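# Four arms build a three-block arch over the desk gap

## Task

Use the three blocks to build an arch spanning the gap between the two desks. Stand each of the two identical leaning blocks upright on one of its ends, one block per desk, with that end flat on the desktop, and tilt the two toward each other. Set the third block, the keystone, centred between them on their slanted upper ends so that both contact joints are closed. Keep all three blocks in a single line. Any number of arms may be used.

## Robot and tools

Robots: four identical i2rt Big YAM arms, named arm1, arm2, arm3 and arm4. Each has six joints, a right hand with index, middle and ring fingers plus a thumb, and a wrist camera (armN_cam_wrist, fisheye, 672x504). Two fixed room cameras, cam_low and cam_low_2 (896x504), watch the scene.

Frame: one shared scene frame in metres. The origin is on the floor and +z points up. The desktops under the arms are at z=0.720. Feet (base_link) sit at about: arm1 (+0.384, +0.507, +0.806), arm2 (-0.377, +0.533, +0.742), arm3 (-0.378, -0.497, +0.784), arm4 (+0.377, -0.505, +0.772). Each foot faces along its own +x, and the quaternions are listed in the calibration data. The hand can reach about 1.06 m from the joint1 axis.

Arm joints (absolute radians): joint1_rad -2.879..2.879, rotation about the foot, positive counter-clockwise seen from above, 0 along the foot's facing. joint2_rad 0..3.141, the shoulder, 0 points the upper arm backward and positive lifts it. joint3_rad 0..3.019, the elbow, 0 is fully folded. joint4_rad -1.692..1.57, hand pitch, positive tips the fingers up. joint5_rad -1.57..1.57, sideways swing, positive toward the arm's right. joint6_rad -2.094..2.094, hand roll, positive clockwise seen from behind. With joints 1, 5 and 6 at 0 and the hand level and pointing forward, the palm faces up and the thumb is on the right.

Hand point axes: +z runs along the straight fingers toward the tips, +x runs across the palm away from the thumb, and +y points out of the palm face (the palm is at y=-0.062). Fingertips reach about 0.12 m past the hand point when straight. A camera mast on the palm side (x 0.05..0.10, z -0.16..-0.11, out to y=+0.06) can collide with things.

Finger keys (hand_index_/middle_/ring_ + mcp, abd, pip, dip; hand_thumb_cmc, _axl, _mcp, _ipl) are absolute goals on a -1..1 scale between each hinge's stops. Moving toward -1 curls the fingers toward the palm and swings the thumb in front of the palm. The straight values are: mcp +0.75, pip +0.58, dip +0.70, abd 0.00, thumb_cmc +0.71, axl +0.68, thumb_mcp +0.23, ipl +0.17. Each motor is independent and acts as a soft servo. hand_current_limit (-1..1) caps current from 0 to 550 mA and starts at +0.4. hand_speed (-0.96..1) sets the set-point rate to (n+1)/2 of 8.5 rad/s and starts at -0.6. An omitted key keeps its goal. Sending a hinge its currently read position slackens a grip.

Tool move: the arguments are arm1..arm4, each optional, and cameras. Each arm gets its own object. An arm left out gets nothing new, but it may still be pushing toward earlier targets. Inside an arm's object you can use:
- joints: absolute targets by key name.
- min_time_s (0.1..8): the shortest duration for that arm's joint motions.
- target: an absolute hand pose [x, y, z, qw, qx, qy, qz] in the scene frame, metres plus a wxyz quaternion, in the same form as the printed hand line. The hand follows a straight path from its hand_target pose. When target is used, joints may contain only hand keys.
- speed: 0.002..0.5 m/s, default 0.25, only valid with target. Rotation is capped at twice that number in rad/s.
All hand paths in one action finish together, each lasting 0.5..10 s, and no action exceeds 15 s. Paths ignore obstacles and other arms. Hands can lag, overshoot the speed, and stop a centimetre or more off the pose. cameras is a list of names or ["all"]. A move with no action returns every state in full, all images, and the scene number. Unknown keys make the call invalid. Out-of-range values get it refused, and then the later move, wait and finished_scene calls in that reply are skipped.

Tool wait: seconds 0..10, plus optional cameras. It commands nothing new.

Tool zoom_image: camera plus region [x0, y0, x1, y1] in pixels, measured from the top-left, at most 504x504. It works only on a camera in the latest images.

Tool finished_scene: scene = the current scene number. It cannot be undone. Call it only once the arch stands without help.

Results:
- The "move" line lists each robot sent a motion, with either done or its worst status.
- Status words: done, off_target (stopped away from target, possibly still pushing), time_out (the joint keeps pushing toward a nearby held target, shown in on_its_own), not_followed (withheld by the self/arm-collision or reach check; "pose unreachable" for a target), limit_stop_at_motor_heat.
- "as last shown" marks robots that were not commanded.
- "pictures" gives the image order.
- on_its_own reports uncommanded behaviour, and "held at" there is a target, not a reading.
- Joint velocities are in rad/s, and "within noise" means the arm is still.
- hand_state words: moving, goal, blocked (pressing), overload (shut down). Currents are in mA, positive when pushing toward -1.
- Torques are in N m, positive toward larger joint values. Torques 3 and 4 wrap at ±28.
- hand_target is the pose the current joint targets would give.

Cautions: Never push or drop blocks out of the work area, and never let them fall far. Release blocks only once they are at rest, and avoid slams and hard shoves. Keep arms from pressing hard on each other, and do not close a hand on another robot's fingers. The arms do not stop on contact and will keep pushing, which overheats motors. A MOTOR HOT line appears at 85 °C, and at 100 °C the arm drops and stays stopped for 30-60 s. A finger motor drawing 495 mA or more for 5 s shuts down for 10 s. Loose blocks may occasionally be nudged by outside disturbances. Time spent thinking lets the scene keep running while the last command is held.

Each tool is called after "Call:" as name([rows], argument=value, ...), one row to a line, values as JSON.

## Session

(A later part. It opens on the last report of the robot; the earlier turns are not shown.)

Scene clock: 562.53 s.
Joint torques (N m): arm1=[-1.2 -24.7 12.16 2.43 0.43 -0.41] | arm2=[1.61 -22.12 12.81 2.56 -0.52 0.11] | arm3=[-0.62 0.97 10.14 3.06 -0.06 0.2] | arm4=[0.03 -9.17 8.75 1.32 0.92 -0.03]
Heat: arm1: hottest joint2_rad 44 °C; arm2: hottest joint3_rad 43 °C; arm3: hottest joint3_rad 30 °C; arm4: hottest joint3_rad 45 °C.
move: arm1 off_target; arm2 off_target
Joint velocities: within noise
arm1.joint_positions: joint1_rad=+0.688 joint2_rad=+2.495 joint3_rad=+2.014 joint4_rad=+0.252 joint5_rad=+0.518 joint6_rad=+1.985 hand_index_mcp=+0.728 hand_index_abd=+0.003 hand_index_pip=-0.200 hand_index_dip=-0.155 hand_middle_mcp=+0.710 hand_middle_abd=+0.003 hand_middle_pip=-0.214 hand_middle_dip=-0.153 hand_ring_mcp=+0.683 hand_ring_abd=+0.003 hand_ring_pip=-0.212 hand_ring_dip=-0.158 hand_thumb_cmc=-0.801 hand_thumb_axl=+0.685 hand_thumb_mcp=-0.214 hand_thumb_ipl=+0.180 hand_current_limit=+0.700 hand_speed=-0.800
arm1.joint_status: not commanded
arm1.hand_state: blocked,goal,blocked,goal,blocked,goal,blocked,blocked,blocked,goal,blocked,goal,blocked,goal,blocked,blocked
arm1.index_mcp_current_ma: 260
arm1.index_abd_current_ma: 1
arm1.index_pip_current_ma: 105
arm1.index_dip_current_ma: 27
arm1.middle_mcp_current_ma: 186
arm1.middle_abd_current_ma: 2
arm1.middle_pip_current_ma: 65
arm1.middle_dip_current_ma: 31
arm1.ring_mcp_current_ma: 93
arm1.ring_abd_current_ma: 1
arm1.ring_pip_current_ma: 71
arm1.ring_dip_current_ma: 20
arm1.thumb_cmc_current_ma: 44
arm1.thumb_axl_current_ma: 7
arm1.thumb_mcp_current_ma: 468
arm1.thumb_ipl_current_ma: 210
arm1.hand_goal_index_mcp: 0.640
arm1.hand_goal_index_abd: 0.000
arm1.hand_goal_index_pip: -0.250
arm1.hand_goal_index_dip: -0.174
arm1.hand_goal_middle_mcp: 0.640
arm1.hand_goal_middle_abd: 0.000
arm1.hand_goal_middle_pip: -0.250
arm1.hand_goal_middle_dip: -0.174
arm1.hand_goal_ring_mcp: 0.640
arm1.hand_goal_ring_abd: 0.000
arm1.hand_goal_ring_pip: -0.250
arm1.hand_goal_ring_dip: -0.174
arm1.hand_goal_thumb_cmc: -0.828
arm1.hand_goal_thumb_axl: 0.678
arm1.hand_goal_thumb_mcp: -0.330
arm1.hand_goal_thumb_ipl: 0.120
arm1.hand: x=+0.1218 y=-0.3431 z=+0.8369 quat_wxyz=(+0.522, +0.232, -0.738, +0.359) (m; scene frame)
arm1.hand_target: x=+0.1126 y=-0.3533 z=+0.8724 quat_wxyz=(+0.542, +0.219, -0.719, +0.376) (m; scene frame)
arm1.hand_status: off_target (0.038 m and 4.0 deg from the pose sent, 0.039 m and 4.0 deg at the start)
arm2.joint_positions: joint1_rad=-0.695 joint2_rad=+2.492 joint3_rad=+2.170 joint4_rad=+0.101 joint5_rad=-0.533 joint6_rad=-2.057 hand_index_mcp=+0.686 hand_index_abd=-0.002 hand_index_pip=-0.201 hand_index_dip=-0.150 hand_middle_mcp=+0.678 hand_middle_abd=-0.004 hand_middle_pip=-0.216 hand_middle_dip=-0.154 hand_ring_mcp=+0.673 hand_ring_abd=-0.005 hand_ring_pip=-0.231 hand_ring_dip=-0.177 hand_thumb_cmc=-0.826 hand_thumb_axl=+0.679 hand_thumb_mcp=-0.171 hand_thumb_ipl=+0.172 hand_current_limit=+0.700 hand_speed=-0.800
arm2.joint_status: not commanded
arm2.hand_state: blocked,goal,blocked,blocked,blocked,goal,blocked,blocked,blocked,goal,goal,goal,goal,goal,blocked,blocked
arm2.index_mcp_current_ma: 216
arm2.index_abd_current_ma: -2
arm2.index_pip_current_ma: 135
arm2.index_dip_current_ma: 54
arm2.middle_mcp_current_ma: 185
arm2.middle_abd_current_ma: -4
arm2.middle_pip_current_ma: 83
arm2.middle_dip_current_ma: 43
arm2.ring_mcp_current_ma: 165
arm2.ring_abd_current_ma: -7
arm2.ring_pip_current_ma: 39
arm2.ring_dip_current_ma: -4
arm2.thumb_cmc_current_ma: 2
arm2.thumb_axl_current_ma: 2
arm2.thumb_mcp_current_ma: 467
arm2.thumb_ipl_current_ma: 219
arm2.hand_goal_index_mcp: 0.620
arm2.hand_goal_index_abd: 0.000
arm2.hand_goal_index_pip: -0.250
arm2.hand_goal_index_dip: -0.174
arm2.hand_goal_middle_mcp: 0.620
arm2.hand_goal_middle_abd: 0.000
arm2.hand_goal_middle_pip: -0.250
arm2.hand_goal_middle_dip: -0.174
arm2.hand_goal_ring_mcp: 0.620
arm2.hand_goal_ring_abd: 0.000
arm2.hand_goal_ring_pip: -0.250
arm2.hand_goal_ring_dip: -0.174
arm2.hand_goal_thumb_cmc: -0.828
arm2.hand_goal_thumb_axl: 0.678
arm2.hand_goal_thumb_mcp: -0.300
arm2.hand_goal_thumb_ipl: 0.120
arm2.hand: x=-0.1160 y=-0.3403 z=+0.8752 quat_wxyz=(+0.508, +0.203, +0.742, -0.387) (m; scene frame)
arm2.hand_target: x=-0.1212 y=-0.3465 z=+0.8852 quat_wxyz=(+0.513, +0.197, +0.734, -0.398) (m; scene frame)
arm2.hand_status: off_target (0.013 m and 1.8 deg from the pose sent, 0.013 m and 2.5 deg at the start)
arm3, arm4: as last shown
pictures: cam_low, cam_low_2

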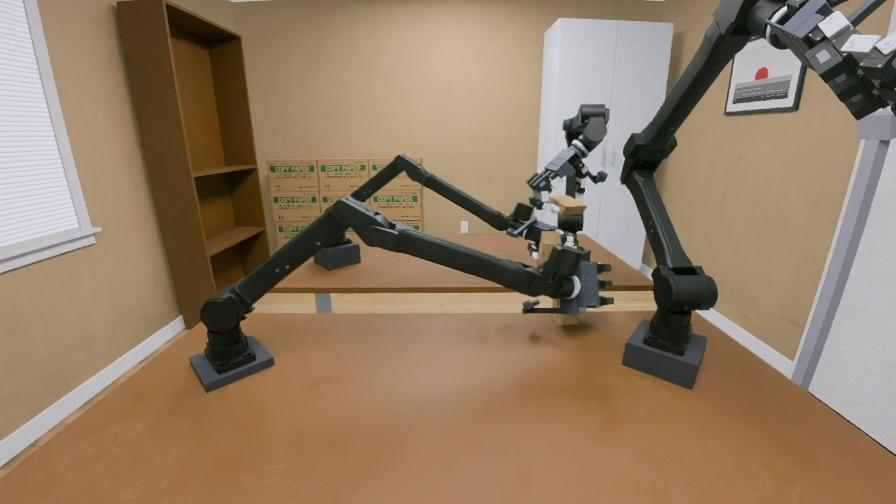

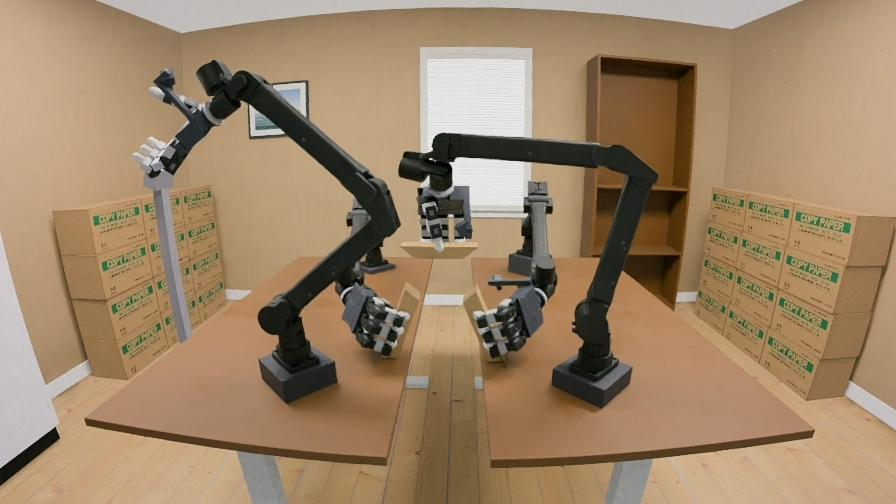

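Call:
move(arm1={"target": [0.112, -0.3555, 0.876, 0.5296, 0.2428, -0.7109, 0.3938], "speed": 0.04}, arm2={"target": [-0.121, -0.355, 0.888, 0.5011, 0.2197, 0.7278, -0.4133], "speed": 0.04}, arm4={"target": [-0.029, -0.335, 1.07, 0.4144, -0.9091, 0.0158, 0.0422], "speed": 0.06}, cameras=["cam_low_2", "cam_low"])

Call:
zoom_image(camera="cam_low_2", region=[400, 275, 440, 315])

Call:
zoom_image(camera="cam_low_2", region=[455, 275, 495, 315])

Call:
zoom_image(camera="cam_low_2", region=[370, 230, 520, 370])

Call:
zoom_image(camera="cam_low", region=[530, 190, 600, 260])

Call:
zoom_image(camera="cam_low", region=[540, 290, 600, 330])

Scene clock: 588.03 s.
Joint torques (N m): arm1=[-1.67 -26.75 9.03 2.73 0.05 -0.34] | arm2=[2.2 -22.77 11.88 2.7 0.07 0.2] | arm3=[-0.67 0.97 10.15 3.06 -0.06 0.21] | arm4=[-0.26 -9.23 8.87 1.31 1.08 -0.19]
Heat: arm1: hottest joint2_rad 44 °C; arm2: hottest joint3_rad 43 °C; arm3: hottest joint3_rad 30 °C; arm4: hottest joint3_rad 43 °C.
move: arm1 off_target; arm2 off_target; arm4 off_target
Joint velocities: within noise
arm1.joint_positions: joint1_rad=+0.682 joint2_rad=+2.493 joint3_rad=+2.004 joint4_rad=+0.271 joint5_rad=+0.452 joint6_rad=+1.962 hand_index_mcp=+0.724 hand_index_abd=+0.003 hand_index_pip=-0.200 hand_index_dip=-0.155 hand_middle_mcp=+0.710 hand_middle_abd=+0.003 hand_middle_pip=-0.214 hand_middle_dip=-0.152 hand_ring_mcp=+0.687 hand_ring_abd=+0.003 hand_ring_pip=-0.210 hand_ring_dip=-0.158 hand_thumb_cmc=-0.806 hand_thumb_axl=+0.682 hand_thumb_mcp=-0.214 hand_thumb_ipl=+0.180 hand_current_limit=+0.700 hand_speed=-0.800
arm1.joint_status: not commanded
arm1.hand_state: blocked,goal,blocked,goal,blocked,goal,blocked,blocked,blocked,goal,blocked,goal,blocked,goal,blocked,blocked
arm1.index_mcp_current_ma: 242
arm1.index_abd_current_ma: 1
arm1.index_pip_current_ma: 105
arm1.index_dip_current_ma: 27
arm1.middle_mcp_current_ma: 186
arm1.middle_abd_current_ma: 2
arm1.middle_pip_current_ma: 65
arm1.middle_dip_current_ma: 33
arm1.ring_mcp_current_ma: 104
arm1.ring_abd_current_ma: 1
arm1.ring_pip_current_ma: 77
arm1.ring_dip_current_ma: 20
arm1.thumb_cmc_current_ma: 33
arm1.thumb_axl_current_ma: 3
arm1.thumb_mcp_current_ma: 467
arm1.thumb_ipl_current_ma: 210
arm1.hand_goal_index_mcp: 0.640
arm1.hand_goal_index_abd: 0.000
arm1.hand_goal_index_pip: -0.250
arm1.hand_goal_index_dip: -0.174
arm1.hand_goal_middle_mcp: 0.640
arm1.hand_goal_middle_abd: 0.000
arm1.hand_goal_middle_pip: -0.250
arm1.hand_goal_middle_dip: -0.174
arm1.hand_goal_ring_mcp: 0.640
arm1.hand_goal_ring_abd: 0.000
arm1.hand_goal_ring_pip: -0.250
arm1.hand_goal_ring_dip: -0.174
arm1.hand_goal_thumb_cmc: -0.828
arm1.hand_goal_thumb_axl: 0.678
arm1.hand_goal_thumb_mcp: -0.330
arm1.hand_goal_thumb_ipl: 0.120
arm1.hand: x=+0.1220 y=-0.3505 z=+0.8362 quat_wxyz=(+0.513, +0.255, -0.729, +0.375) (m; scene frame)
arm1.hand_target: x=+0.1121 y=-0.3546 z=+0.8758 quat_wxyz=(+0.530, +0.243, -0.711, +0.393) (m; scene frame)
arm1.hand_status: off_target (0.041 m and 3.9 deg from the pose sent, 0.042 m and 5.3 deg at the start)
arm2.joint_positions: joint1_rad=-0.695 joint2_rad=+2.492 joint3_rad=+2.170 joint4_rad=+0.107 joint5_rad=-0.479 joint6_rad=-2.052 hand_index_mcp=+0.686 hand_index_abd=-0.002 hand_index_pip=-0.201 hand_index_dip=-0.150 hand_middle_mcp=+0.678 hand_middle_abd=-0.004 hand_middle_pip=-0.216 hand_middle_dip=-0.154 hand_ring_mcp=+0.672 hand_ring_abd=-0.005 hand_ring_pip=-0.232 hand_ring_dip=-0.173 hand_thumb_cmc=-0.822 hand_thumb_axl=+0.679 hand_thumb_mcp=-0.171 hand_thumb_ipl=+0.172 hand_current_limit=+0.700 hand_speed=-0.800
arm2.joint_status: not commanded
arm2.hand_state: blocked,goal,blocked,blocked,blocked,goal,blocked,blocked,blocked,goal,goal,goal,goal,goal,blocked,blocked
arm2.index_mcp_current_ma: 216
arm2.index_abd_current_ma: -2
arm2.index_pip_current_ma: 135
arm2.index_dip_current_ma: 54
arm2.middle_mcp_current_ma: 184
arm2.middle_abd_current_ma: -4
arm2.middle_pip_current_ma: 83
arm2.middle_dip_current_ma: 43
arm2.ring_mcp_current_ma: 158
arm2.ring_abd_current_ma: -7
arm2.ring_pip_current_ma: 37
arm2.ring_dip_current_ma: 1
arm2.thumb_cmc_current_ma: 9
arm2.thumb_axl_current_ma: 2
arm2.thumb_mcp_current_ma: 468
arm2.thumb_ipl_current_ma: 219
arm2.hand_goal_index_mcp: 0.620
arm2.hand_goal_index_abd: 0.000
arm2.hand_goal_index_pip: -0.250
arm2.hand_goal_index_dip: -0.174
arm2.hand_goal_middle_mcp: 0.620
arm2.hand_goal_middle_abd: 0.000
arm2.hand_goal_middle_pip: -0.250
arm2.hand_goal_middle_dip: -0.174
arm2.hand_goal_ring_mcp: 0.620
arm2.hand_goal_ring_abd: 0.000
arm2.hand_goal_ring_pip: -0.250
arm2.hand_goal_ring_dip: -0.174
arm2.hand_goal_thumb_cmc: -0.828
arm2.hand_goal_thumb_axl: 0.678
arm2.hand_goal_thumb_mcp: -0.300
arm2.hand_goal_thumb_ipl: 0.120
arm2.hand: x=-0.1208 y=-0.3496 z=+0.8750 quat_wxyz=(+0.496, +0.221, +0.737, -0.402) (m; scene frame)
arm2.hand_target: x=-0.1212 y=-0.3545 z=+0.8883 quat_wxyz=(+0.501, +0.220, +0.728, -0.413) (m; scene frame)
arm2.hand_status: off_target (0.014 m and 1.7 deg from the pose sent, 0.020 m and 4.0 deg at the start)
arm3.joint_positions: joint1_rad=+2.287 joint2_rad=+0.696 joint3_rad=+1.402 joint4_rad=-1.217 joint5_rad=+0.002 joint6_rad=-0.516 hand_index_mcp=+0.953 hand_index_abd=+0.001 hand_index_pip=+0.099 hand_index_dip=-0.171 hand_middle_mcp=+0.954 hand_middle_abd=+0.001 hand_middle_pip=+0.099 hand_middle_dip=-0.171 hand_ring_mcp=+0.953 hand_ring_abd=+0.001 hand_ring_pip=+0.099 hand_ring_dip=-0.171 hand_thumb_cmc=-0.831 hand_thumb_axl=+0.679 hand_thumb_mcp=-0.004 hand_thumb_ipl=+0.169 hand_current_limit=+0.400 hand_speed=-0.800
arm3.joint_status: not commanded
arm3.hand_state: goal,goal,goal,goal,goal,goal,goal,goal,goal,goal,goal,goal,goal,goal,goal,goal
arm3.index_mcp_current_ma: 1
arm3.index_abd_current_ma: 0
arm3.index_pip_current_ma: 0
arm3.index_dip_current_ma: 1
arm3.middle_mcp_current_ma: 2
arm3.middle_abd_current_ma: 0
arm3.middle_pip_current_ma: 0
arm3.middle_dip_current_ma: 1
arm3.ring_mcp_current_ma: 1
arm3.ring_abd_current_ma: 0
arm3.ring_pip_current_ma: 0
arm3.ring_dip_current_ma: 1
arm3.thumb_cmc_current_ma: -1
arm3.thumb_axl_current_ma: 0
arm3.thumb_mcp_current_ma: -3
arm3.thumb_ipl_current_ma: 0
arm3.hand_goal_index_mcp: 0.950
arm3.hand_goal_index_abd: 0.000
arm3.hand_goal_index_pip: 0.100
arm3.hand_goal_index_dip: -0.174
arm3.hand_goal_middle_mcp: 0.950
arm3.hand_goal_middle_abd: 0.000
arm3.hand_goal_middle_pip: 0.100
arm3.hand_goal_middle_dip: -0.174
arm3.hand_goal_ring_mcp: 0.950
arm3.hand_goal_ring_abd: 0.000
arm3.hand_goal_ring_pip: 0.100
arm3.hand_goal_ring_dip: -0.174
arm3.hand_goal_thumb_cmc: -0.828
arm3.hand_goal_thumb_axl: 0.678
arm3.hand_goal_thumb_mcp: 0.000
arm3.hand_goal_thumb_ipl: 0.168
arm3.hand: x=-0.7032 y=-0.5122 z=+1.4092 quat_wxyz=(-0.249, -0.742, +0.442, +0.439) (m; scene frame)
arm3.hand_target: x=-0.7061 y=-0.5156 z=+1.4115 quat_wxyz=(-0.259, -0.739, +0.441, +0.438) (m; scene frame)
arm3.hand_status: not commanded
arm4.joint_positions: joint1_rad=+0.591 joint2_rad=+1.280 joint3_rad=+1.333 joint4_rad=-1.306 joint5_rad=+0.799 joint6_rad=-1.923 hand_index_mcp=+0.784 hand_index_abd=-0.003 hand_index_pip=-0.228 hand_index_dip=-0.158 hand_middle_mcp=+0.771 hand_middle_abd=+0.000 hand_middle_pip=-0.229 hand_middle_dip=-0.157 hand_ring_mcp=+0.760 hand_ring_abd=+0.000 hand_ring_pip=-0.231 hand_ring_dip=-0.159 hand_thumb_cmc=-0.810 hand_thumb_axl=+0.687 hand_thumb_mcp=-0.227 hand_thumb_ipl=+0.181 hand_current_limit=+0.650 hand_speed=-0.800
arm4.joint_status: not commanded
arm4.hand_state: blocked,goal,blocked,goal,blocked,goal,blocked,goal,blocked,goal,blocked,goal,goal,goal,blocked,blocked
arm4.index_mcp_current_ma: 230
arm4.index_abd_current_ma: -5
arm4.index_pip_current_ma: 89
arm4.index_dip_current_ma: 39
arm4.middle_mcp_current_ma: 174
arm4.middle_abd_current_ma: 0
arm4.middle_pip_current_ma: 87
arm4.middle_dip_current_ma: 42
arm4.ring_mcp_current_ma: 130
arm4.ring_abd_current_ma: 0
arm4.ring_pip_current_ma: 81
arm4.ring_dip_current_ma: 36
arm4.thumb_cmc_current_ma: 45
arm4.thumb_axl_current_ma: 25
arm4.thumb_mcp_current_ma: 454
arm4.thumb_ipl_current_ma: 232
arm4.hand_goal_index_mcp: 0.720
arm4.hand_goal_index_abd: 0.000
arm4.hand_goal_index_pip: -0.260
arm4.hand_goal_index_dip: -0.174
arm4.hand_goal_middle_mcp: 0.720
arm4.hand_goal_middle_abd: 0.000
arm4.hand_goal_middle_pip: -0.260
arm4.hand_goal_middle_dip: -0.174
arm4.hand_goal_ring_mcp: 0.720
arm4.hand_goal_ring_abd: 0.000
arm4.hand_goal_ring_pip: -0.260
arm4.hand_goal_ring_dip: -0.174
arm4.hand_goal_thumb_cmc: -0.828
arm4.hand_goal_thumb_axl: 0.678
arm4.hand_goal_thumb_mcp: -0.360
arm4.hand_goal_thumb_ipl: 0.130
arm4.hand: x=-0.0291 y=-0.3368 z=+1.0537 quat_wxyz=(+0.406, -0.913, +0.011, +0.024) (m; scene frame)
arm4.hand_target: x=-0.0288 y=-0.3351 z=+1.0700 quat_wxyz=(+0.414, -0.909, +0.016, +0.042) (m; scene frame)
arm4.hand_status: off_target (0.016 m and 2.4 deg from the pose sent, 0.011 m and 4.6 deg at the start)
pictures: cam_low, cam_low_2

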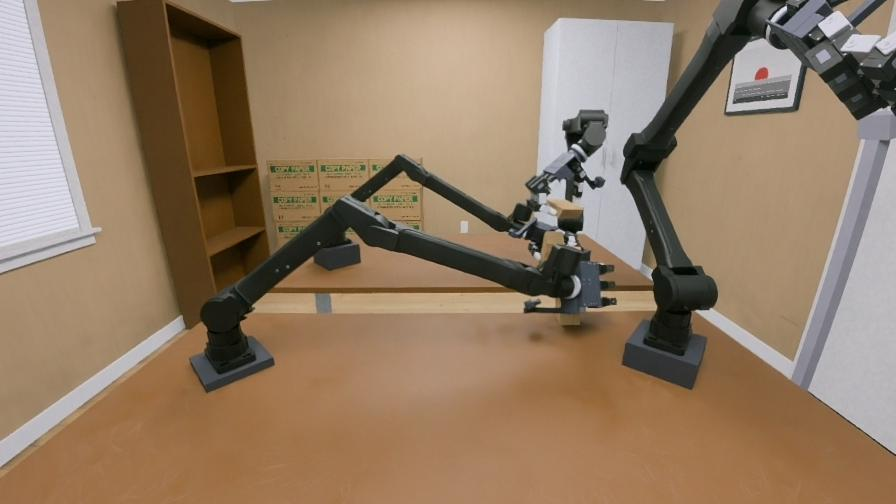

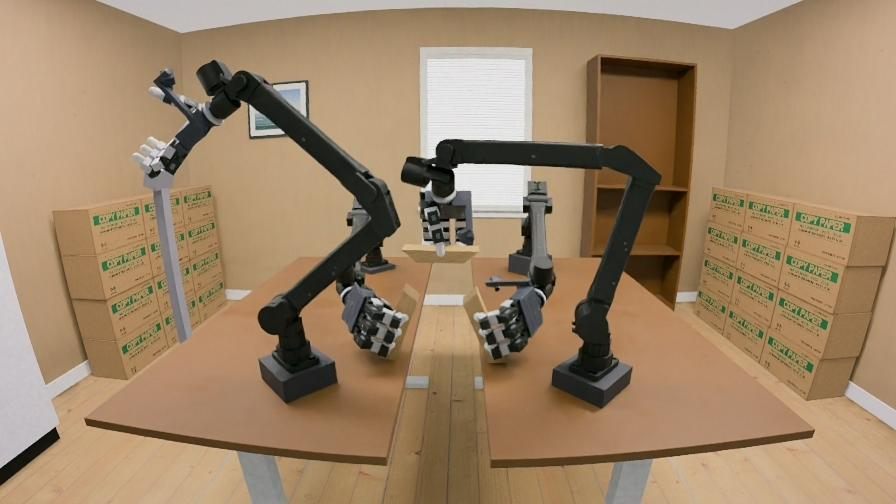

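Scaled by 12.600 from the camera's 896x504 image, which has a finer 1280x720 frame.

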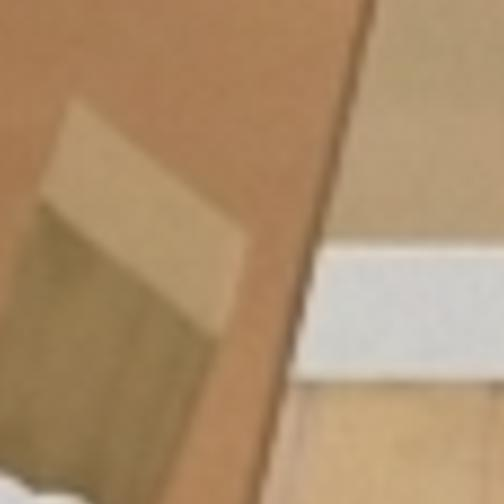

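Scaled by 12.600 from the camera's 896x504 image, which has a finer 1280x720 frame.

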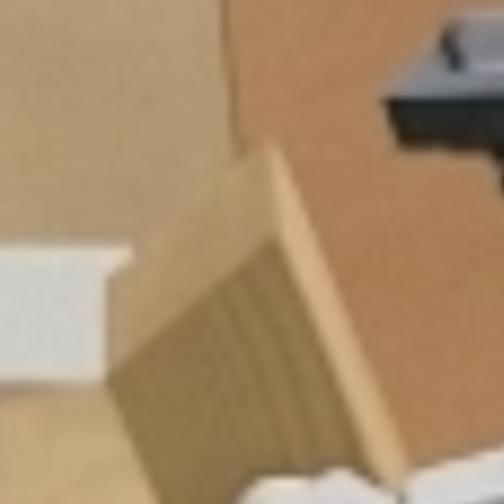

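Scaled by 3.360 from the camera's 896x504 image, which has a finer 1280x720 frame.

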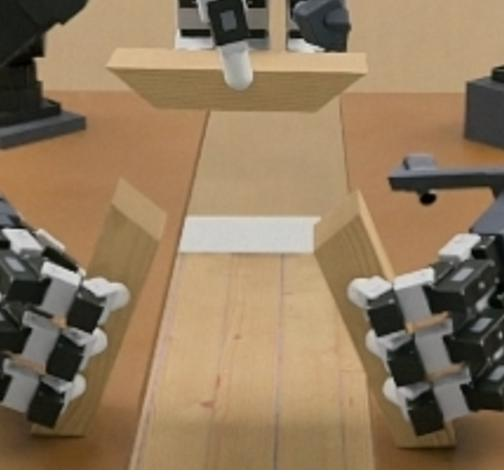

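Scaled by 7.200 from the camera's 896x504 image, which has a finer 1280x720 frame.

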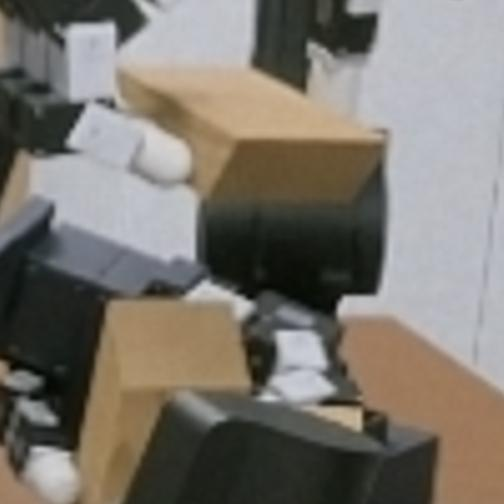

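Scaled by 8.400 from the camera's 896x504 image, which has a finer 1280x720 frame.

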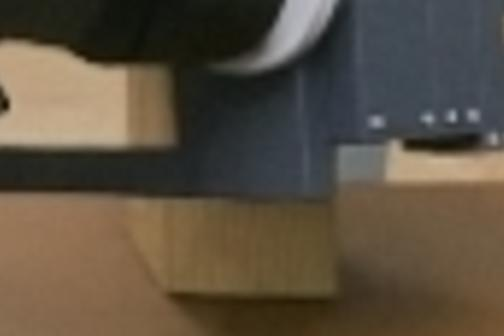

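Call:
move(arm1={"target": [0.112, -0.344, 0.873, 0.5296, 0.2428, -0.7109, 0.3938], "speed": 0.04}, cameras=["cam_low_2", "cam_low"])

Call:
zoom_image(camera="cam_low_2", region=[455, 275, 495, 315])

Call:
zoom_image(camera="cam_low_2", region=[475, 335, 525, 370])

Call:
zoom_image(camera="cam_low", region=[530, 190, 600, 260])

Scene clock: 595.63 s.
Joint torques (N m): arm1=[-1.73 -26.4 8.61 2.45 0.25 -0.34] | arm2=[2.2 -22.83 11.89 2.69 0.08 0.2] | arm3=[-0.67 0.97 10.13 3.07 -0.06 0.21] | arm4=[-0.44 -9.35 8.88 1.39 1.09 -0.2]
Heat: arm1: hottest joint2_rad 43 °C; arm2: hottest joint3_rad 43 °C; arm3: hottest joint3_rad 30 °C; arm4: hottest joint3_rad 42 °C.
move: arm1 off_target
Joint velocities: within noise
arm1.joint_positions: joint1_rad=+0.680 joint2_rad=+2.467 joint3_rad=+1.947 joint4_rad=+0.312 joint5_rad=+0.445 joint6_rad=+1.962 hand_index_mcp=+0.724 hand_index_abd=+0.003 hand_index_pip=-0.200 hand_index_dip=-0.155 hand_middle_mcp=+0.710 hand_middle_abd=+0.003 hand_middle_pip=-0.214 hand_middle_dip=-0.152 hand_ring_mcp=+0.687 hand_ring_abd=+0.003 hand_ring_pip=-0.210 hand_ring_dip=-0.158 hand_thumb_cmc=-0.806 hand_thumb_axl=+0.683 hand_thumb_mcp=-0.214 hand_thumb_ipl=+0.180 hand_current_limit=+0.700 hand_speed=-0.800
arm1.joint_status: not commanded
arm1.hand_state: blocked,goal,blocked,goal,blocked,goal,blocked,blocked,blocked,goal,blocked,goal,blocked,goal,blocked,blocked
arm1.index_mcp_current_ma: 242
arm1.index_abd_current_ma: 1
arm1.index_pip_current_ma: 105
arm1.index_dip_current_ma: 27
arm1.middle_mcp_current_ma: 186
arm1.middle_abd_current_ma: 2
arm1.middle_pip_current_ma: 65
arm1.middle_dip_current_ma: 33
arm1.ring_mcp_current_ma: 104
arm1.ring_abd_current_ma: 1
arm1.ring_pip_current_ma: 77
arm1.ring_dip_current_ma: 20
arm1.thumb_cmc_current_ma: 33
arm1.thumb_axl_current_ma: 6
arm1.thumb_mcp_current_ma: 467
arm1.thumb_ipl_current_ma: 210
arm1.hand_goal_index_mcp: 0.640
arm1.hand_goal_index_abd: 0.000
arm1.hand_goal_index_pip: -0.250
arm1.hand_goal_index_dip: -0.174
arm1.hand_goal_middle_mcp: 0.640
arm1.hand_goal_middle_abd: 0.000
arm1.hand_goal_middle_pip: -0.250
arm1.hand_goal_middle_dip: -0.174
arm1.hand_goal_ring_mcp: 0.640
arm1.hand_goal_ring_abd: 0.000
arm1.hand_goal_ring_pip: -0.250
arm1.hand_goal_ring_dip: -0.174
arm1.hand_goal_thumb_cmc: -0.828
arm1.hand_goal_thumb_axl: 0.678
arm1.hand_goal_thumb_mcp: -0.330
arm1.hand_goal_thumb_ipl: 0.120
arm1.hand: x=+0.1228 y=-0.3419 z=+0.8363 quat_wxyz=(+0.513, +0.255, -0.726, +0.380) (m; scene frame)
arm1.hand_target: x=+0.1119 y=-0.3435 z=+0.8726 quat_wxyz=(+0.530, +0.243, -0.711, +0.393) (m; scene frame)
arm1.hand_status: off_target (0.038 m and 3.4 deg from the pose sent, 0.039 m and 3.8 deg at the start)
arm2, arm3, arm4: as last shown
arm2.thumb_mcp_current_ma: 467
arm2.hand_target: x=-0.1212 y=-0.3545 z=+0.8882 quat_wxyz=(+0.501, +0.220, +0.728, -0.413) (m; scene frame)
arm4.joint_positions: joint1_rad=+0.591 joint2_rad=+1.280 joint3_rad=+1.333 joint4_rad=-1.306 joint5_rad=+0.799 joint6_rad=-1.924 hand_index_mcp=+0.784 hand_index_abd=-0.003 hand_index_pip=-0.228 hand_index_dip=-0.158 hand_middle_mcp=+0.771 hand_middle_abd=+0.000 hand_middle_pip=-0.229 hand_middle_dip=-0.157 hand_ring_mcp=+0.760 hand_ring_abd=+0.000 hand_ring_pip=-0.231 hand_ring_dip=-0.159 hand_thumb_cmc=-0.810 hand_thumb_axl=+0.687 hand_thumb_mcp=-0.227 hand_thumb_ipl=+0.181 hand_current_limit=+0.650 hand_speed=-0.800
arm4.hand: x=-0.0290 y=-0.3368 z=+1.0537 quat_wxyz=(+0.406, -0.913, +0.010, +0.023) (m; scene frame)
arm4.hand_target: x=-0.0288 y=-0.3351 z=+1.0699 quat_wxyz=(+0.414, -0.909, +0.016, +0.042) (m; scene frame)
pictures: cam_low, cam_low_2

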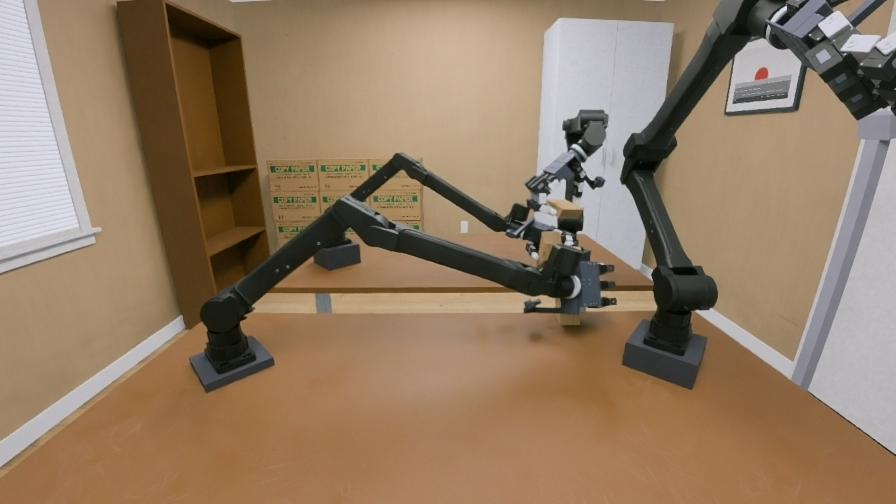

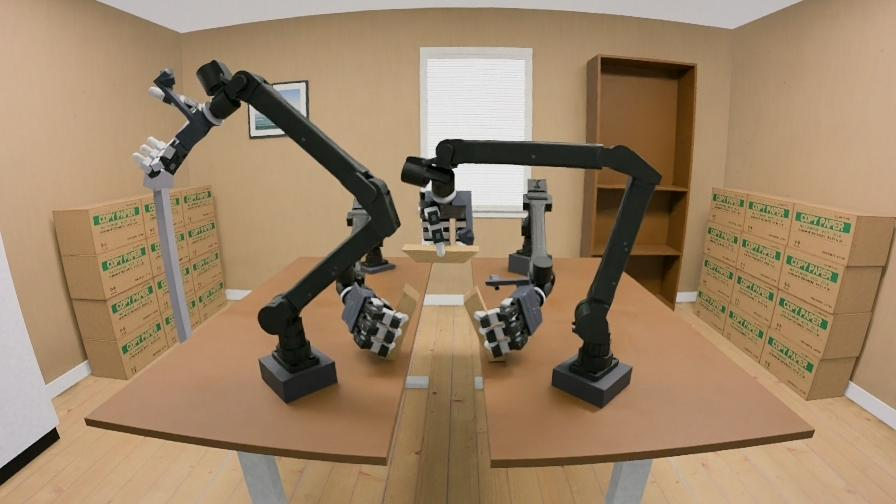

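Scaled by 12.600 from the camera's 896x504 image, which has a finer 1280x720 frame.

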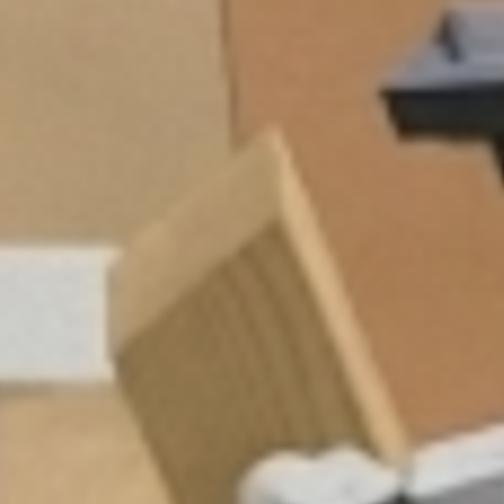

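Scaled by 10.080 from the camera's 896x504 image, which has a finer 1280x720 frame.

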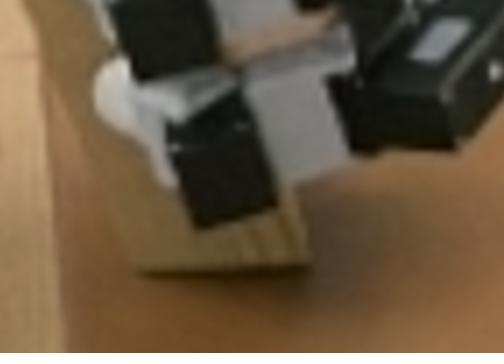

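Scaled by 7.200 from the camera's 896x504 image, which has a finer 1280x720 frame.

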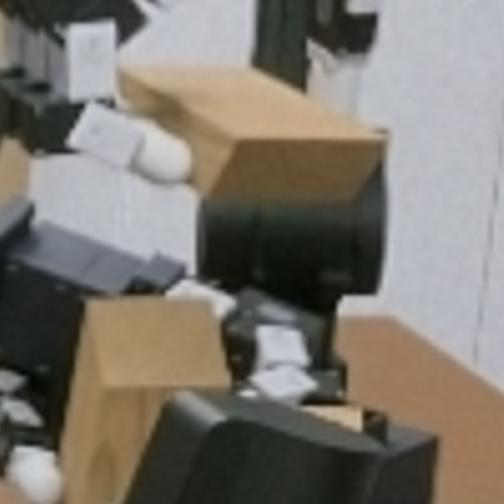

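Call:
move(arm1={"target": [0.112, -0.344, 0.857, 0.5296, 0.2428, -0.7109, 0.3938], "speed": 0.04}, arm4={"target": [-0.029, -0.335, 0.995, 0.4144, -0.9091, 0.0158, 0.0422], "speed": 0.06}, cameras=["cam_low_2", "cam_low"])

Call:
zoom_image(camera="cam_low_2", region=[395, 260, 495, 320])

Call:
zoom_image(camera="cam_low_2", region=[475, 335, 525, 370])

Call:
zoom_image(camera="cam_low_2", region=[370, 335, 420, 370])

Call:
zoom_image(camera="cam_low", region=[530, 190, 600, 260])

Scene clock: 605.07 s.
Joint torques (N m): arm1=[-1.61 -24.7 8.92 2.73 0.22 -0.34] | arm2=[2.2 -22.83 11.86 2.67 0.08 0.21] | arm3=[-0.67 0.97 10.14 3.07 -0.06 0.21] | arm4=[-0.56 -8.47 8.87 1.36 1.04 -0.21]
Heat: arm1: hottest joint2_rad 44 °C; arm2: hottest joint3_rad 42 °C; arm3: hottest joint3_rad 30 °C; arm4: hottest joint3_rad 40 °C.
move: arm1 off_target; arm4 off_target
Joint velocities: within noise
arm1.joint_positions: joint1_rad=+0.680 joint2_rad=+2.467 joint3_rad=+1.942 joint4_rad=+0.329 joint5_rad=+0.445 joint6_rad=+1.962 hand_index_mcp=+0.724 hand_index_abd=+0.003 hand_index_pip=-0.200 hand_index_dip=-0.155 hand_middle_mcp=+0.710 hand_middle_abd=+0.003 hand_middle_pip=-0.214 hand_middle_dip=-0.152 hand_ring_mcp=+0.687 hand_ring_abd=+0.003 hand_ring_pip=-0.210 hand_ring_dip=-0.158 hand_thumb_cmc=-0.806 hand_thumb_axl=+0.682 hand_thumb_mcp=-0.214 hand_thumb_ipl=+0.180 hand_current_limit=+0.700 hand_speed=-0.800
arm1.joint_status: not commanded
arm1.hand_state: blocked,goal,blocked,goal,blocked,goal,blocked,blocked,blocked,goal,blocked,goal,blocked,goal,blocked,blocked
arm1.index_mcp_current_ma: 242
arm1.index_abd_current_ma: 1
arm1.index_pip_current_ma: 105
arm1.index_dip_current_ma: 27
arm1.middle_mcp_current_ma: 186
arm1.middle_abd_current_ma: 2
arm1.middle_pip_current_ma: 65
arm1.middle_dip_current_ma: 33
arm1.ring_mcp_current_ma: 104
arm1.ring_abd_current_ma: 1
arm1.ring_pip_current_ma: 77
arm1.ring_dip_current_ma: 20
arm1.thumb_cmc_current_ma: 33
arm1.thumb_axl_current_ma: 4
arm1.thumb_mcp_current_ma: 468
arm1.thumb_ipl_current_ma: 210
arm1.hand_goal_index_mcp: 0.640
arm1.hand_goal_index_abd: 0.000
arm1.hand_goal_index_pip: -0.250
arm1.hand_goal_index_dip: -0.174
arm1.hand_goal_middle_mcp: 0.640
arm1.hand_goal_middle_abd: 0.000
arm1.hand_goal_middle_pip: -0.250
arm1.hand_goal_middle_dip: -0.174
arm1.hand_goal_ring_mcp: 0.640
arm1.hand_goal_ring_abd: 0.000
arm1.hand_goal_ring_pip: -0.250
arm1.hand_goal_ring_dip: -0.174
arm1.hand_goal_thumb_cmc: -0.828
arm1.hand_goal_thumb_axl: 0.678
arm1.hand_goal_thumb_mcp: -0.330
arm1.hand_goal_thumb_ipl: 0.120
arm1.hand: x=+0.1228 y=-0.3419 z=+0.8365 quat_wxyz=(+0.515, +0.253, -0.724, +0.384) (m; scene frame)
arm1.hand_target: x=+0.1121 y=-0.3435 z=+0.8569 quat_wxyz=(+0.530, +0.243, -0.711, +0.393) (m; scene frame)
arm1.hand_status: off_target (0.023 m and 2.8 deg from the pose sent, 0.023 m and 3.4 deg at the start)
arm2, arm3: as last shown
arm4.joint_positions: joint1_rad=+0.591 joint2_rad=+1.275 joint3_rad=+1.138 joint4_rad=-1.108 joint5_rad=+0.800 joint6_rad=-1.926 hand_index_mcp=+0.784 hand_index_abd=-0.003 hand_index_pip=-0.228 hand_index_dip=-0.158 hand_middle_mcp=+0.771 hand_middle_abd=+0.000 hand_middle_pip=-0.229 hand_middle_dip=-0.157 hand_ring_mcp=+0.760 hand_ring_abd=+0.000 hand_ring_pip=-0.231 hand_ring_dip=-0.159 hand_thumb_cmc=-0.810 hand_thumb_axl=+0.687 hand_thumb_mcp=-0.227 hand_thumb_ipl=+0.181 hand_current_limit=+0.650 hand_speed=-0.800
arm4.joint_status: not commanded
arm4.hand_state: blocked,goal,blocked,goal,blocked,goal,blocked,goal,blocked,goal,blocked,goal,goal,goal,blocked,blocked
arm4.index_mcp_current_ma: 230
arm4.index_abd_current_ma: -5
arm4.index_pip_current_ma: 89
arm4.index_dip_current_ma: 39
arm4.middle_mcp_current_ma: 174
arm4.middle_abd_current_ma: 0
arm4.middle_pip_current_ma: 87
arm4.middle_dip_current_ma: 42
arm4.ring_mcp_current_ma: 130
arm4.ring_abd_current_ma: 0
arm4.ring_pip_current_ma: 81
arm4.ring_dip_current_ma: 36
arm4.thumb_cmc_current_ma: 45
arm4.thumb_axl_current_ma: 25
arm4.thumb_mcp_current_ma: 454
arm4.thumb_ipl_current_ma: 232
arm4.hand_goal_index_mcp: 0.720
arm4.hand_goal_index_abd: 0.000
arm4.hand_goal_index_pip: -0.260
arm4.hand_goal_index_dip: -0.174
arm4.hand_goal_middle_mcp: 0.720
arm4.hand_goal_middle_abd: 0.000
arm4.hand_goal_middle_pip: -0.260
arm4.hand_goal_middle_dip: -0.174
arm4.hand_goal_ring_mcp: 0.720
arm4.hand_goal_ring_abd: 0.000
arm4.hand_goal_ring_pip: -0.260
arm4.hand_goal_ring_dip: -0.174
arm4.hand_goal_thumb_cmc: -0.828
arm4.hand_goal_thumb_axl: 0.678
arm4.hand_goal_thumb_mcp: -0.360
arm4.hand_goal_thumb_ipl: 0.130
arm4.hand: x=-0.0256 y=-0.3380 z=+0.9817 quat_wxyz=(+0.408, -0.913, +0.011, +0.027) (m; scene frame)
arm4.hand_target: x=-0.0287 y=-0.3351 z=+0.9950 quat_wxyz=(+0.414, -0.909, +0.016, +0.042) (m; scene frame)
arm4.hand_status: off_target (0.014 m and 2.1 deg from the pose sent, 0.059 m and 2.4 deg at the start)
pictures: cam_low, cam_low_2

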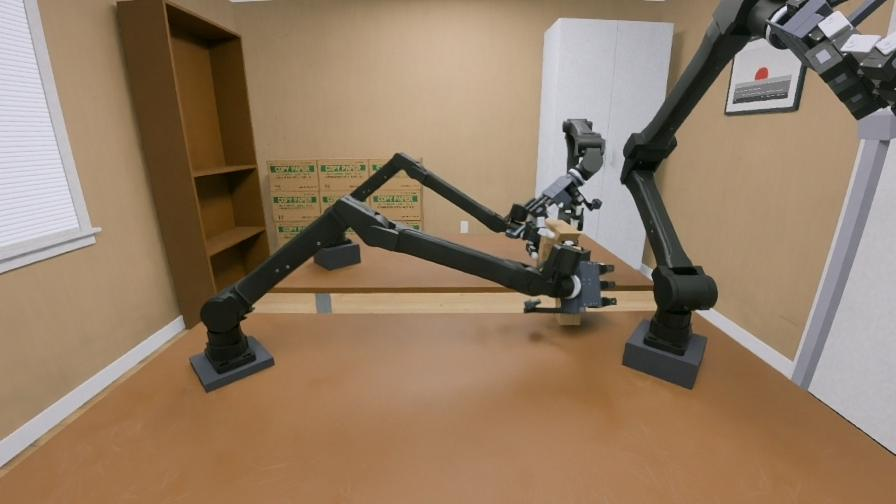

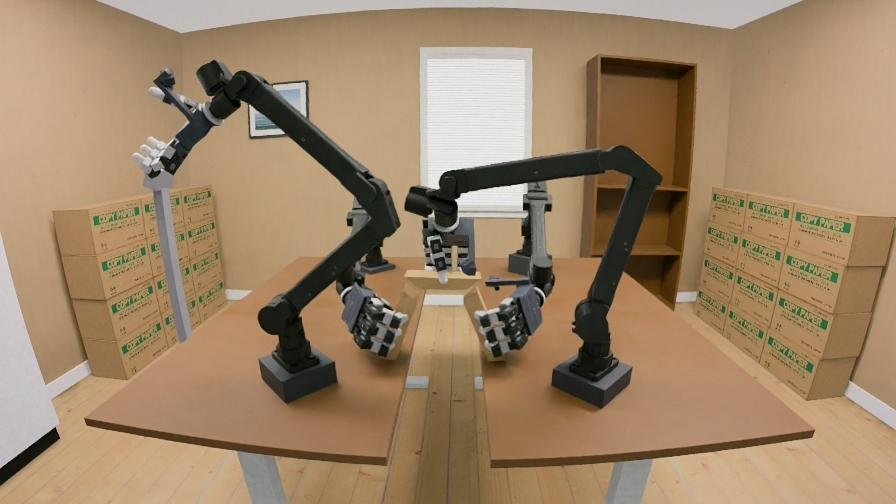

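Scaled by 5.040 from the camera's 896x504 image, which has a finer 1280x720 frame.

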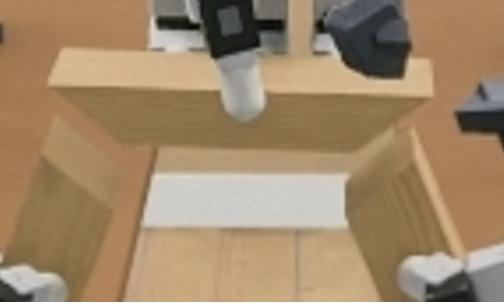

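Scaled by 10.080 from the camera's 896x504 image, which has a finer 1280x720 frame.

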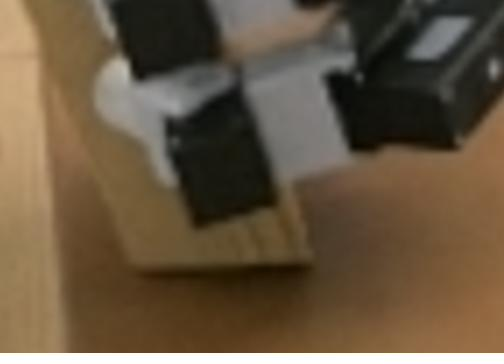

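Scaled by 10.080 from the camera's 896x504 image, which has a finer 1280x720 frame.

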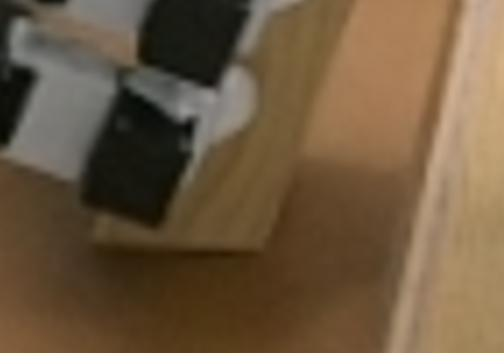

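Scaled by 7.200 from the camera's 896x504 image, which has a finer 1280x720 frame.

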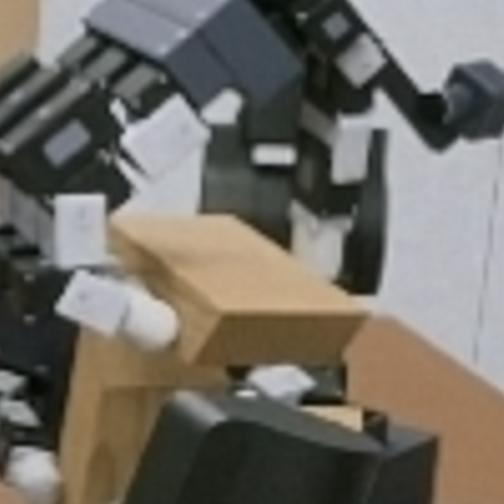

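Call:
zoom_image(camera="cam_low", region=[545, 215, 590, 250])

Call:
zoom_image(camera="cam_low_2", region=[400, 262, 445, 297])

Call:
zoom_image(camera="cam_low_2", region=[445, 262, 490, 297])

Scaled by 11.200 from the camera's 896x504 image, which has a finer 1280x720 frame.

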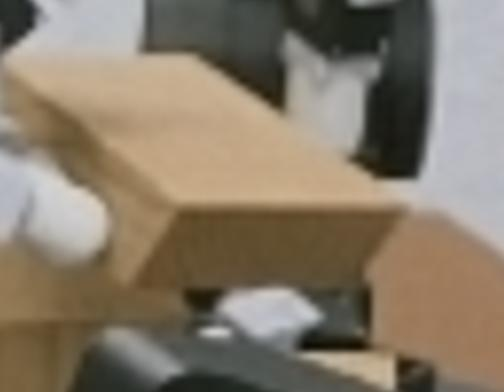

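Scaled by 11.200 from the camera's 896x504 image, which has a finer 1280x720 frame.

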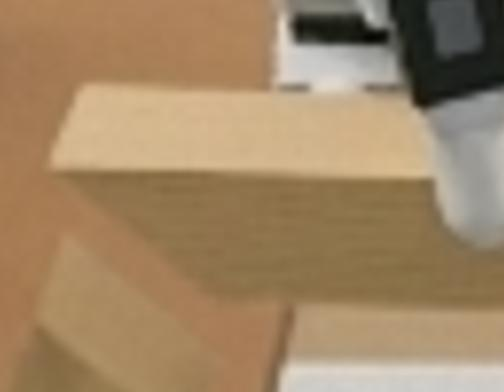

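Scaled by 11.200 from the camera's 896x504 image, which has a finer 1280x720 frame.

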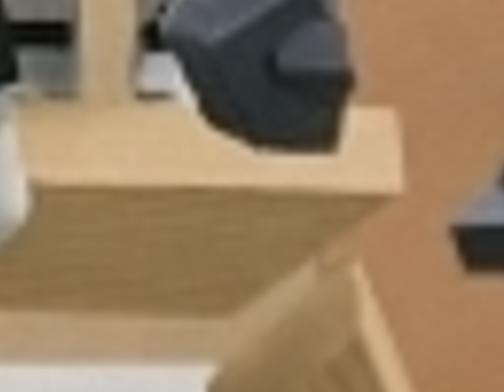

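Call:
move(arm4={"target": [-0.035, -0.332, 0.977, 0.4146, -0.9095, 0.0117, 0.0331], "speed": 0.04}, cameras=["cam_low_2", "cam_low"])

Call:
zoom_image(camera="cam_low_2", region=[395, 260, 495, 320])

Call:
zoom_image(camera="cam_low", region=[540, 215, 590, 255])

Scene clock: 621.33 s.
Joint torques (N m): arm1=[-1.55 -24.53 8.95 2.76 0.23 -0.34] | arm2=[2.2 -22.83 11.88 2.69 0.08 0.21] | arm3=[-0.73 0.97 10.14 3.06 -0.06 0.21] | arm4=[-0.67 -6.83 8.87 1.44 1.08 -0.19]
Heat: arm1: hottest joint2_rad 44 °C; arm2: hottest joint3_rad 42 °C; arm3: hottest joint3_rad 31 °C; arm4: hottest joint3_rad 41 °C.
move: arm4 done
Joint velocities: within noise
arm1, arm2, arm3: as last shown
arm4.joint_positions: joint1_rad=+0.591 joint2_rad=+1.289 joint3_rad=+1.125 joint4_rad=-1.076 joint5_rad=+0.803 joint6_rad=-1.930 hand_index_mcp=+0.784 hand_index_abd=-0.003 hand_index_pip=-0.228 hand_index_dip=-0.158 hand_middle_mcp=+0.771 hand_middle_abd=+0.000 hand_middle_pip=-0.229 hand_middle_dip=-0.157 hand_ring_mcp=+0.760 hand_ring_abd=+0.000 hand_ring_pip=-0.231 hand_ring_dip=-0.159 hand_thumb_cmc=-0.810 hand_thumb_axl=+0.687 hand_thumb_mcp=-0.227 hand_thumb_ipl=+0.181 hand_current_limit=+0.650 hand_speed=-0.800
arm4.joint_status: not commanded
arm4.hand_state: blocked,goal,blocked,goal,blocked,goal,blocked,goal,blocked,goal,blocked,goal,goal,goal,blocked,blocked
arm4.index_mcp_current_ma: 230
arm4.index_abd_current_ma: -5
arm4.index_pip_current_ma: 89
arm4.index_dip_current_ma: 39
arm4.middle_mcp_current_ma: 174
arm4.middle_abd_current_ma: 0
arm4.middle_pip_current_ma: 87
arm4.middle_dip_current_ma: 42
arm4.ring_mcp_current_ma: 130
arm4.ring_abd_current_ma: 0
arm4.ring_pip_current_ma: 81
arm4.ring_dip_current_ma: 36
arm4.thumb_cmc_current_ma: 45
arm4.thumb_axl_current_ma: 25
arm4.thumb_mcp_current_ma: 454
arm4.thumb_ipl_current_ma: 232
arm4.hand_goal_index_mcp: 0.720
arm4.hand_goal_index_abd: 0.000
arm4.hand_goal_index_pip: -0.260
arm4.hand_goal_index_dip: -0.174
arm4.hand_goal_middle_mcp: 0.720
arm4.hand_goal_middle_abd: 0.000
arm4.hand_goal_middle_pip: -0.260
arm4.hand_goal_middle_dip: -0.174
arm4.hand_goal_ring_mcp: 0.720
arm4.hand_goal_ring_abd: 0.000
arm4.hand_goal_ring_pip: -0.260
arm4.hand_goal_ring_dip: -0.174
arm4.hand_goal_thumb_cmc: -0.828
arm4.hand_goal_thumb_axl: 0.678
arm4.hand_goal_thumb_mcp: -0.360
arm4.hand_goal_thumb_ipl: 0.130
arm4.hand: x=-0.0299 y=-0.3364 z=+0.9726 quat_wxyz=(+0.409, -0.912, +0.010, +0.027) (m; scene frame)
arm4.hand_target: x=-0.0348 y=-0.3321 z=+0.9769 quat_wxyz=(+0.415, -0.909, +0.012, +0.033) (m; scene frame)
arm4.hand_status: done (0.008 m and 0.9 deg from the pose sent, 0.012 m and 1.1 deg at the start)
pictures: cam_low, cam_low_2

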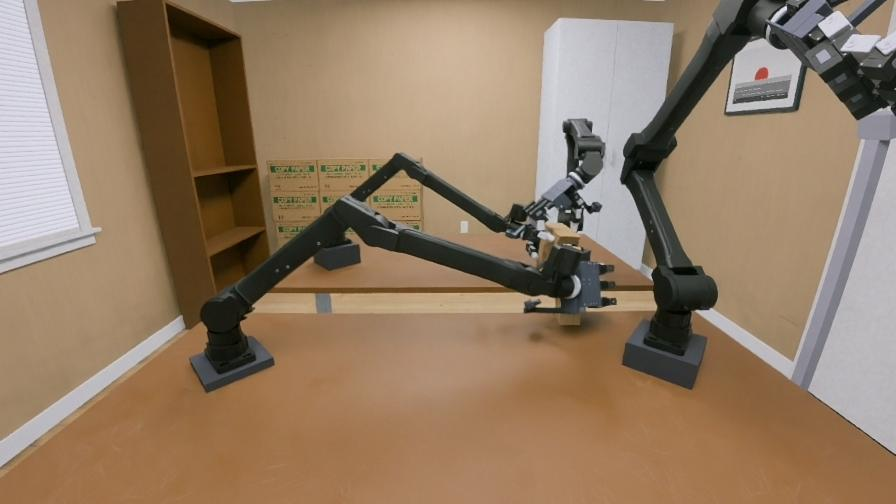

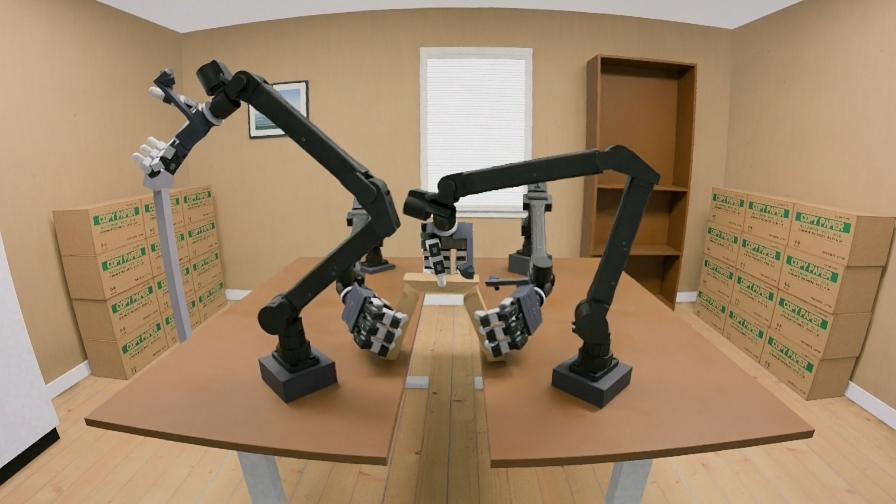

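Scaled by 5.040 from the camera's 896x504 image, which has a finer 1280x720 frame.

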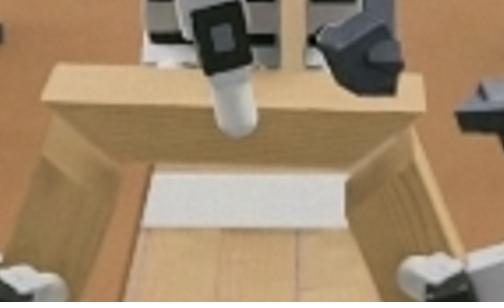

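Scaled by 10.080 from the camera's 896x504 image, which has a finer 1280x720 frame.

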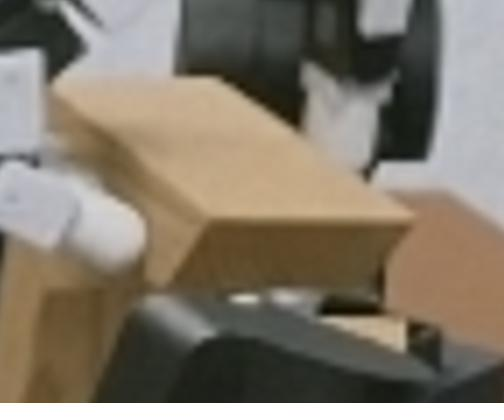

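Call:
zoom_image(camera="cam_low_2", region=[395, 270, 430, 305])

Call:
zoom_image(camera="cam_low_2", region=[450, 270, 485, 305])

Scaled by 14.400 from the camera's 896x504 image, which has a finer 1280x720 frame.

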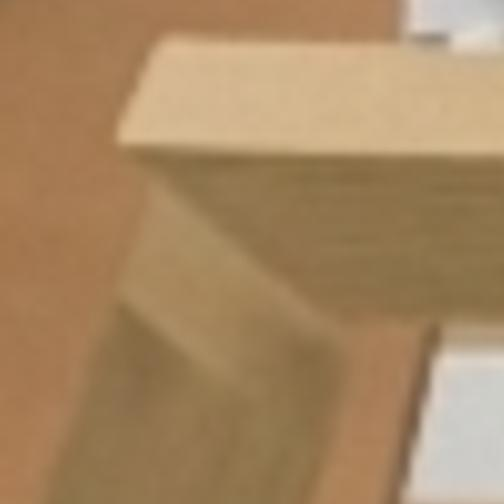

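Scaled by 14.400 from the camera's 896x504 image, which has a finer 1280x720 frame.

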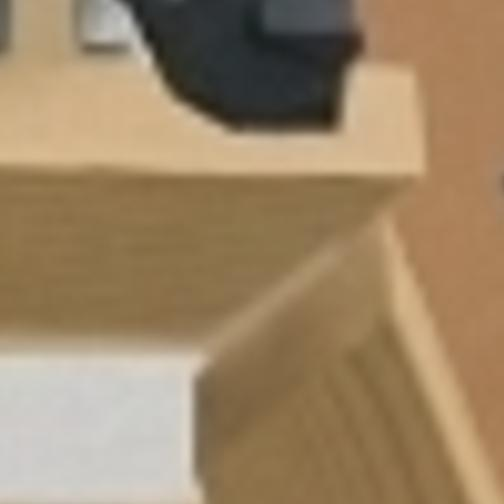

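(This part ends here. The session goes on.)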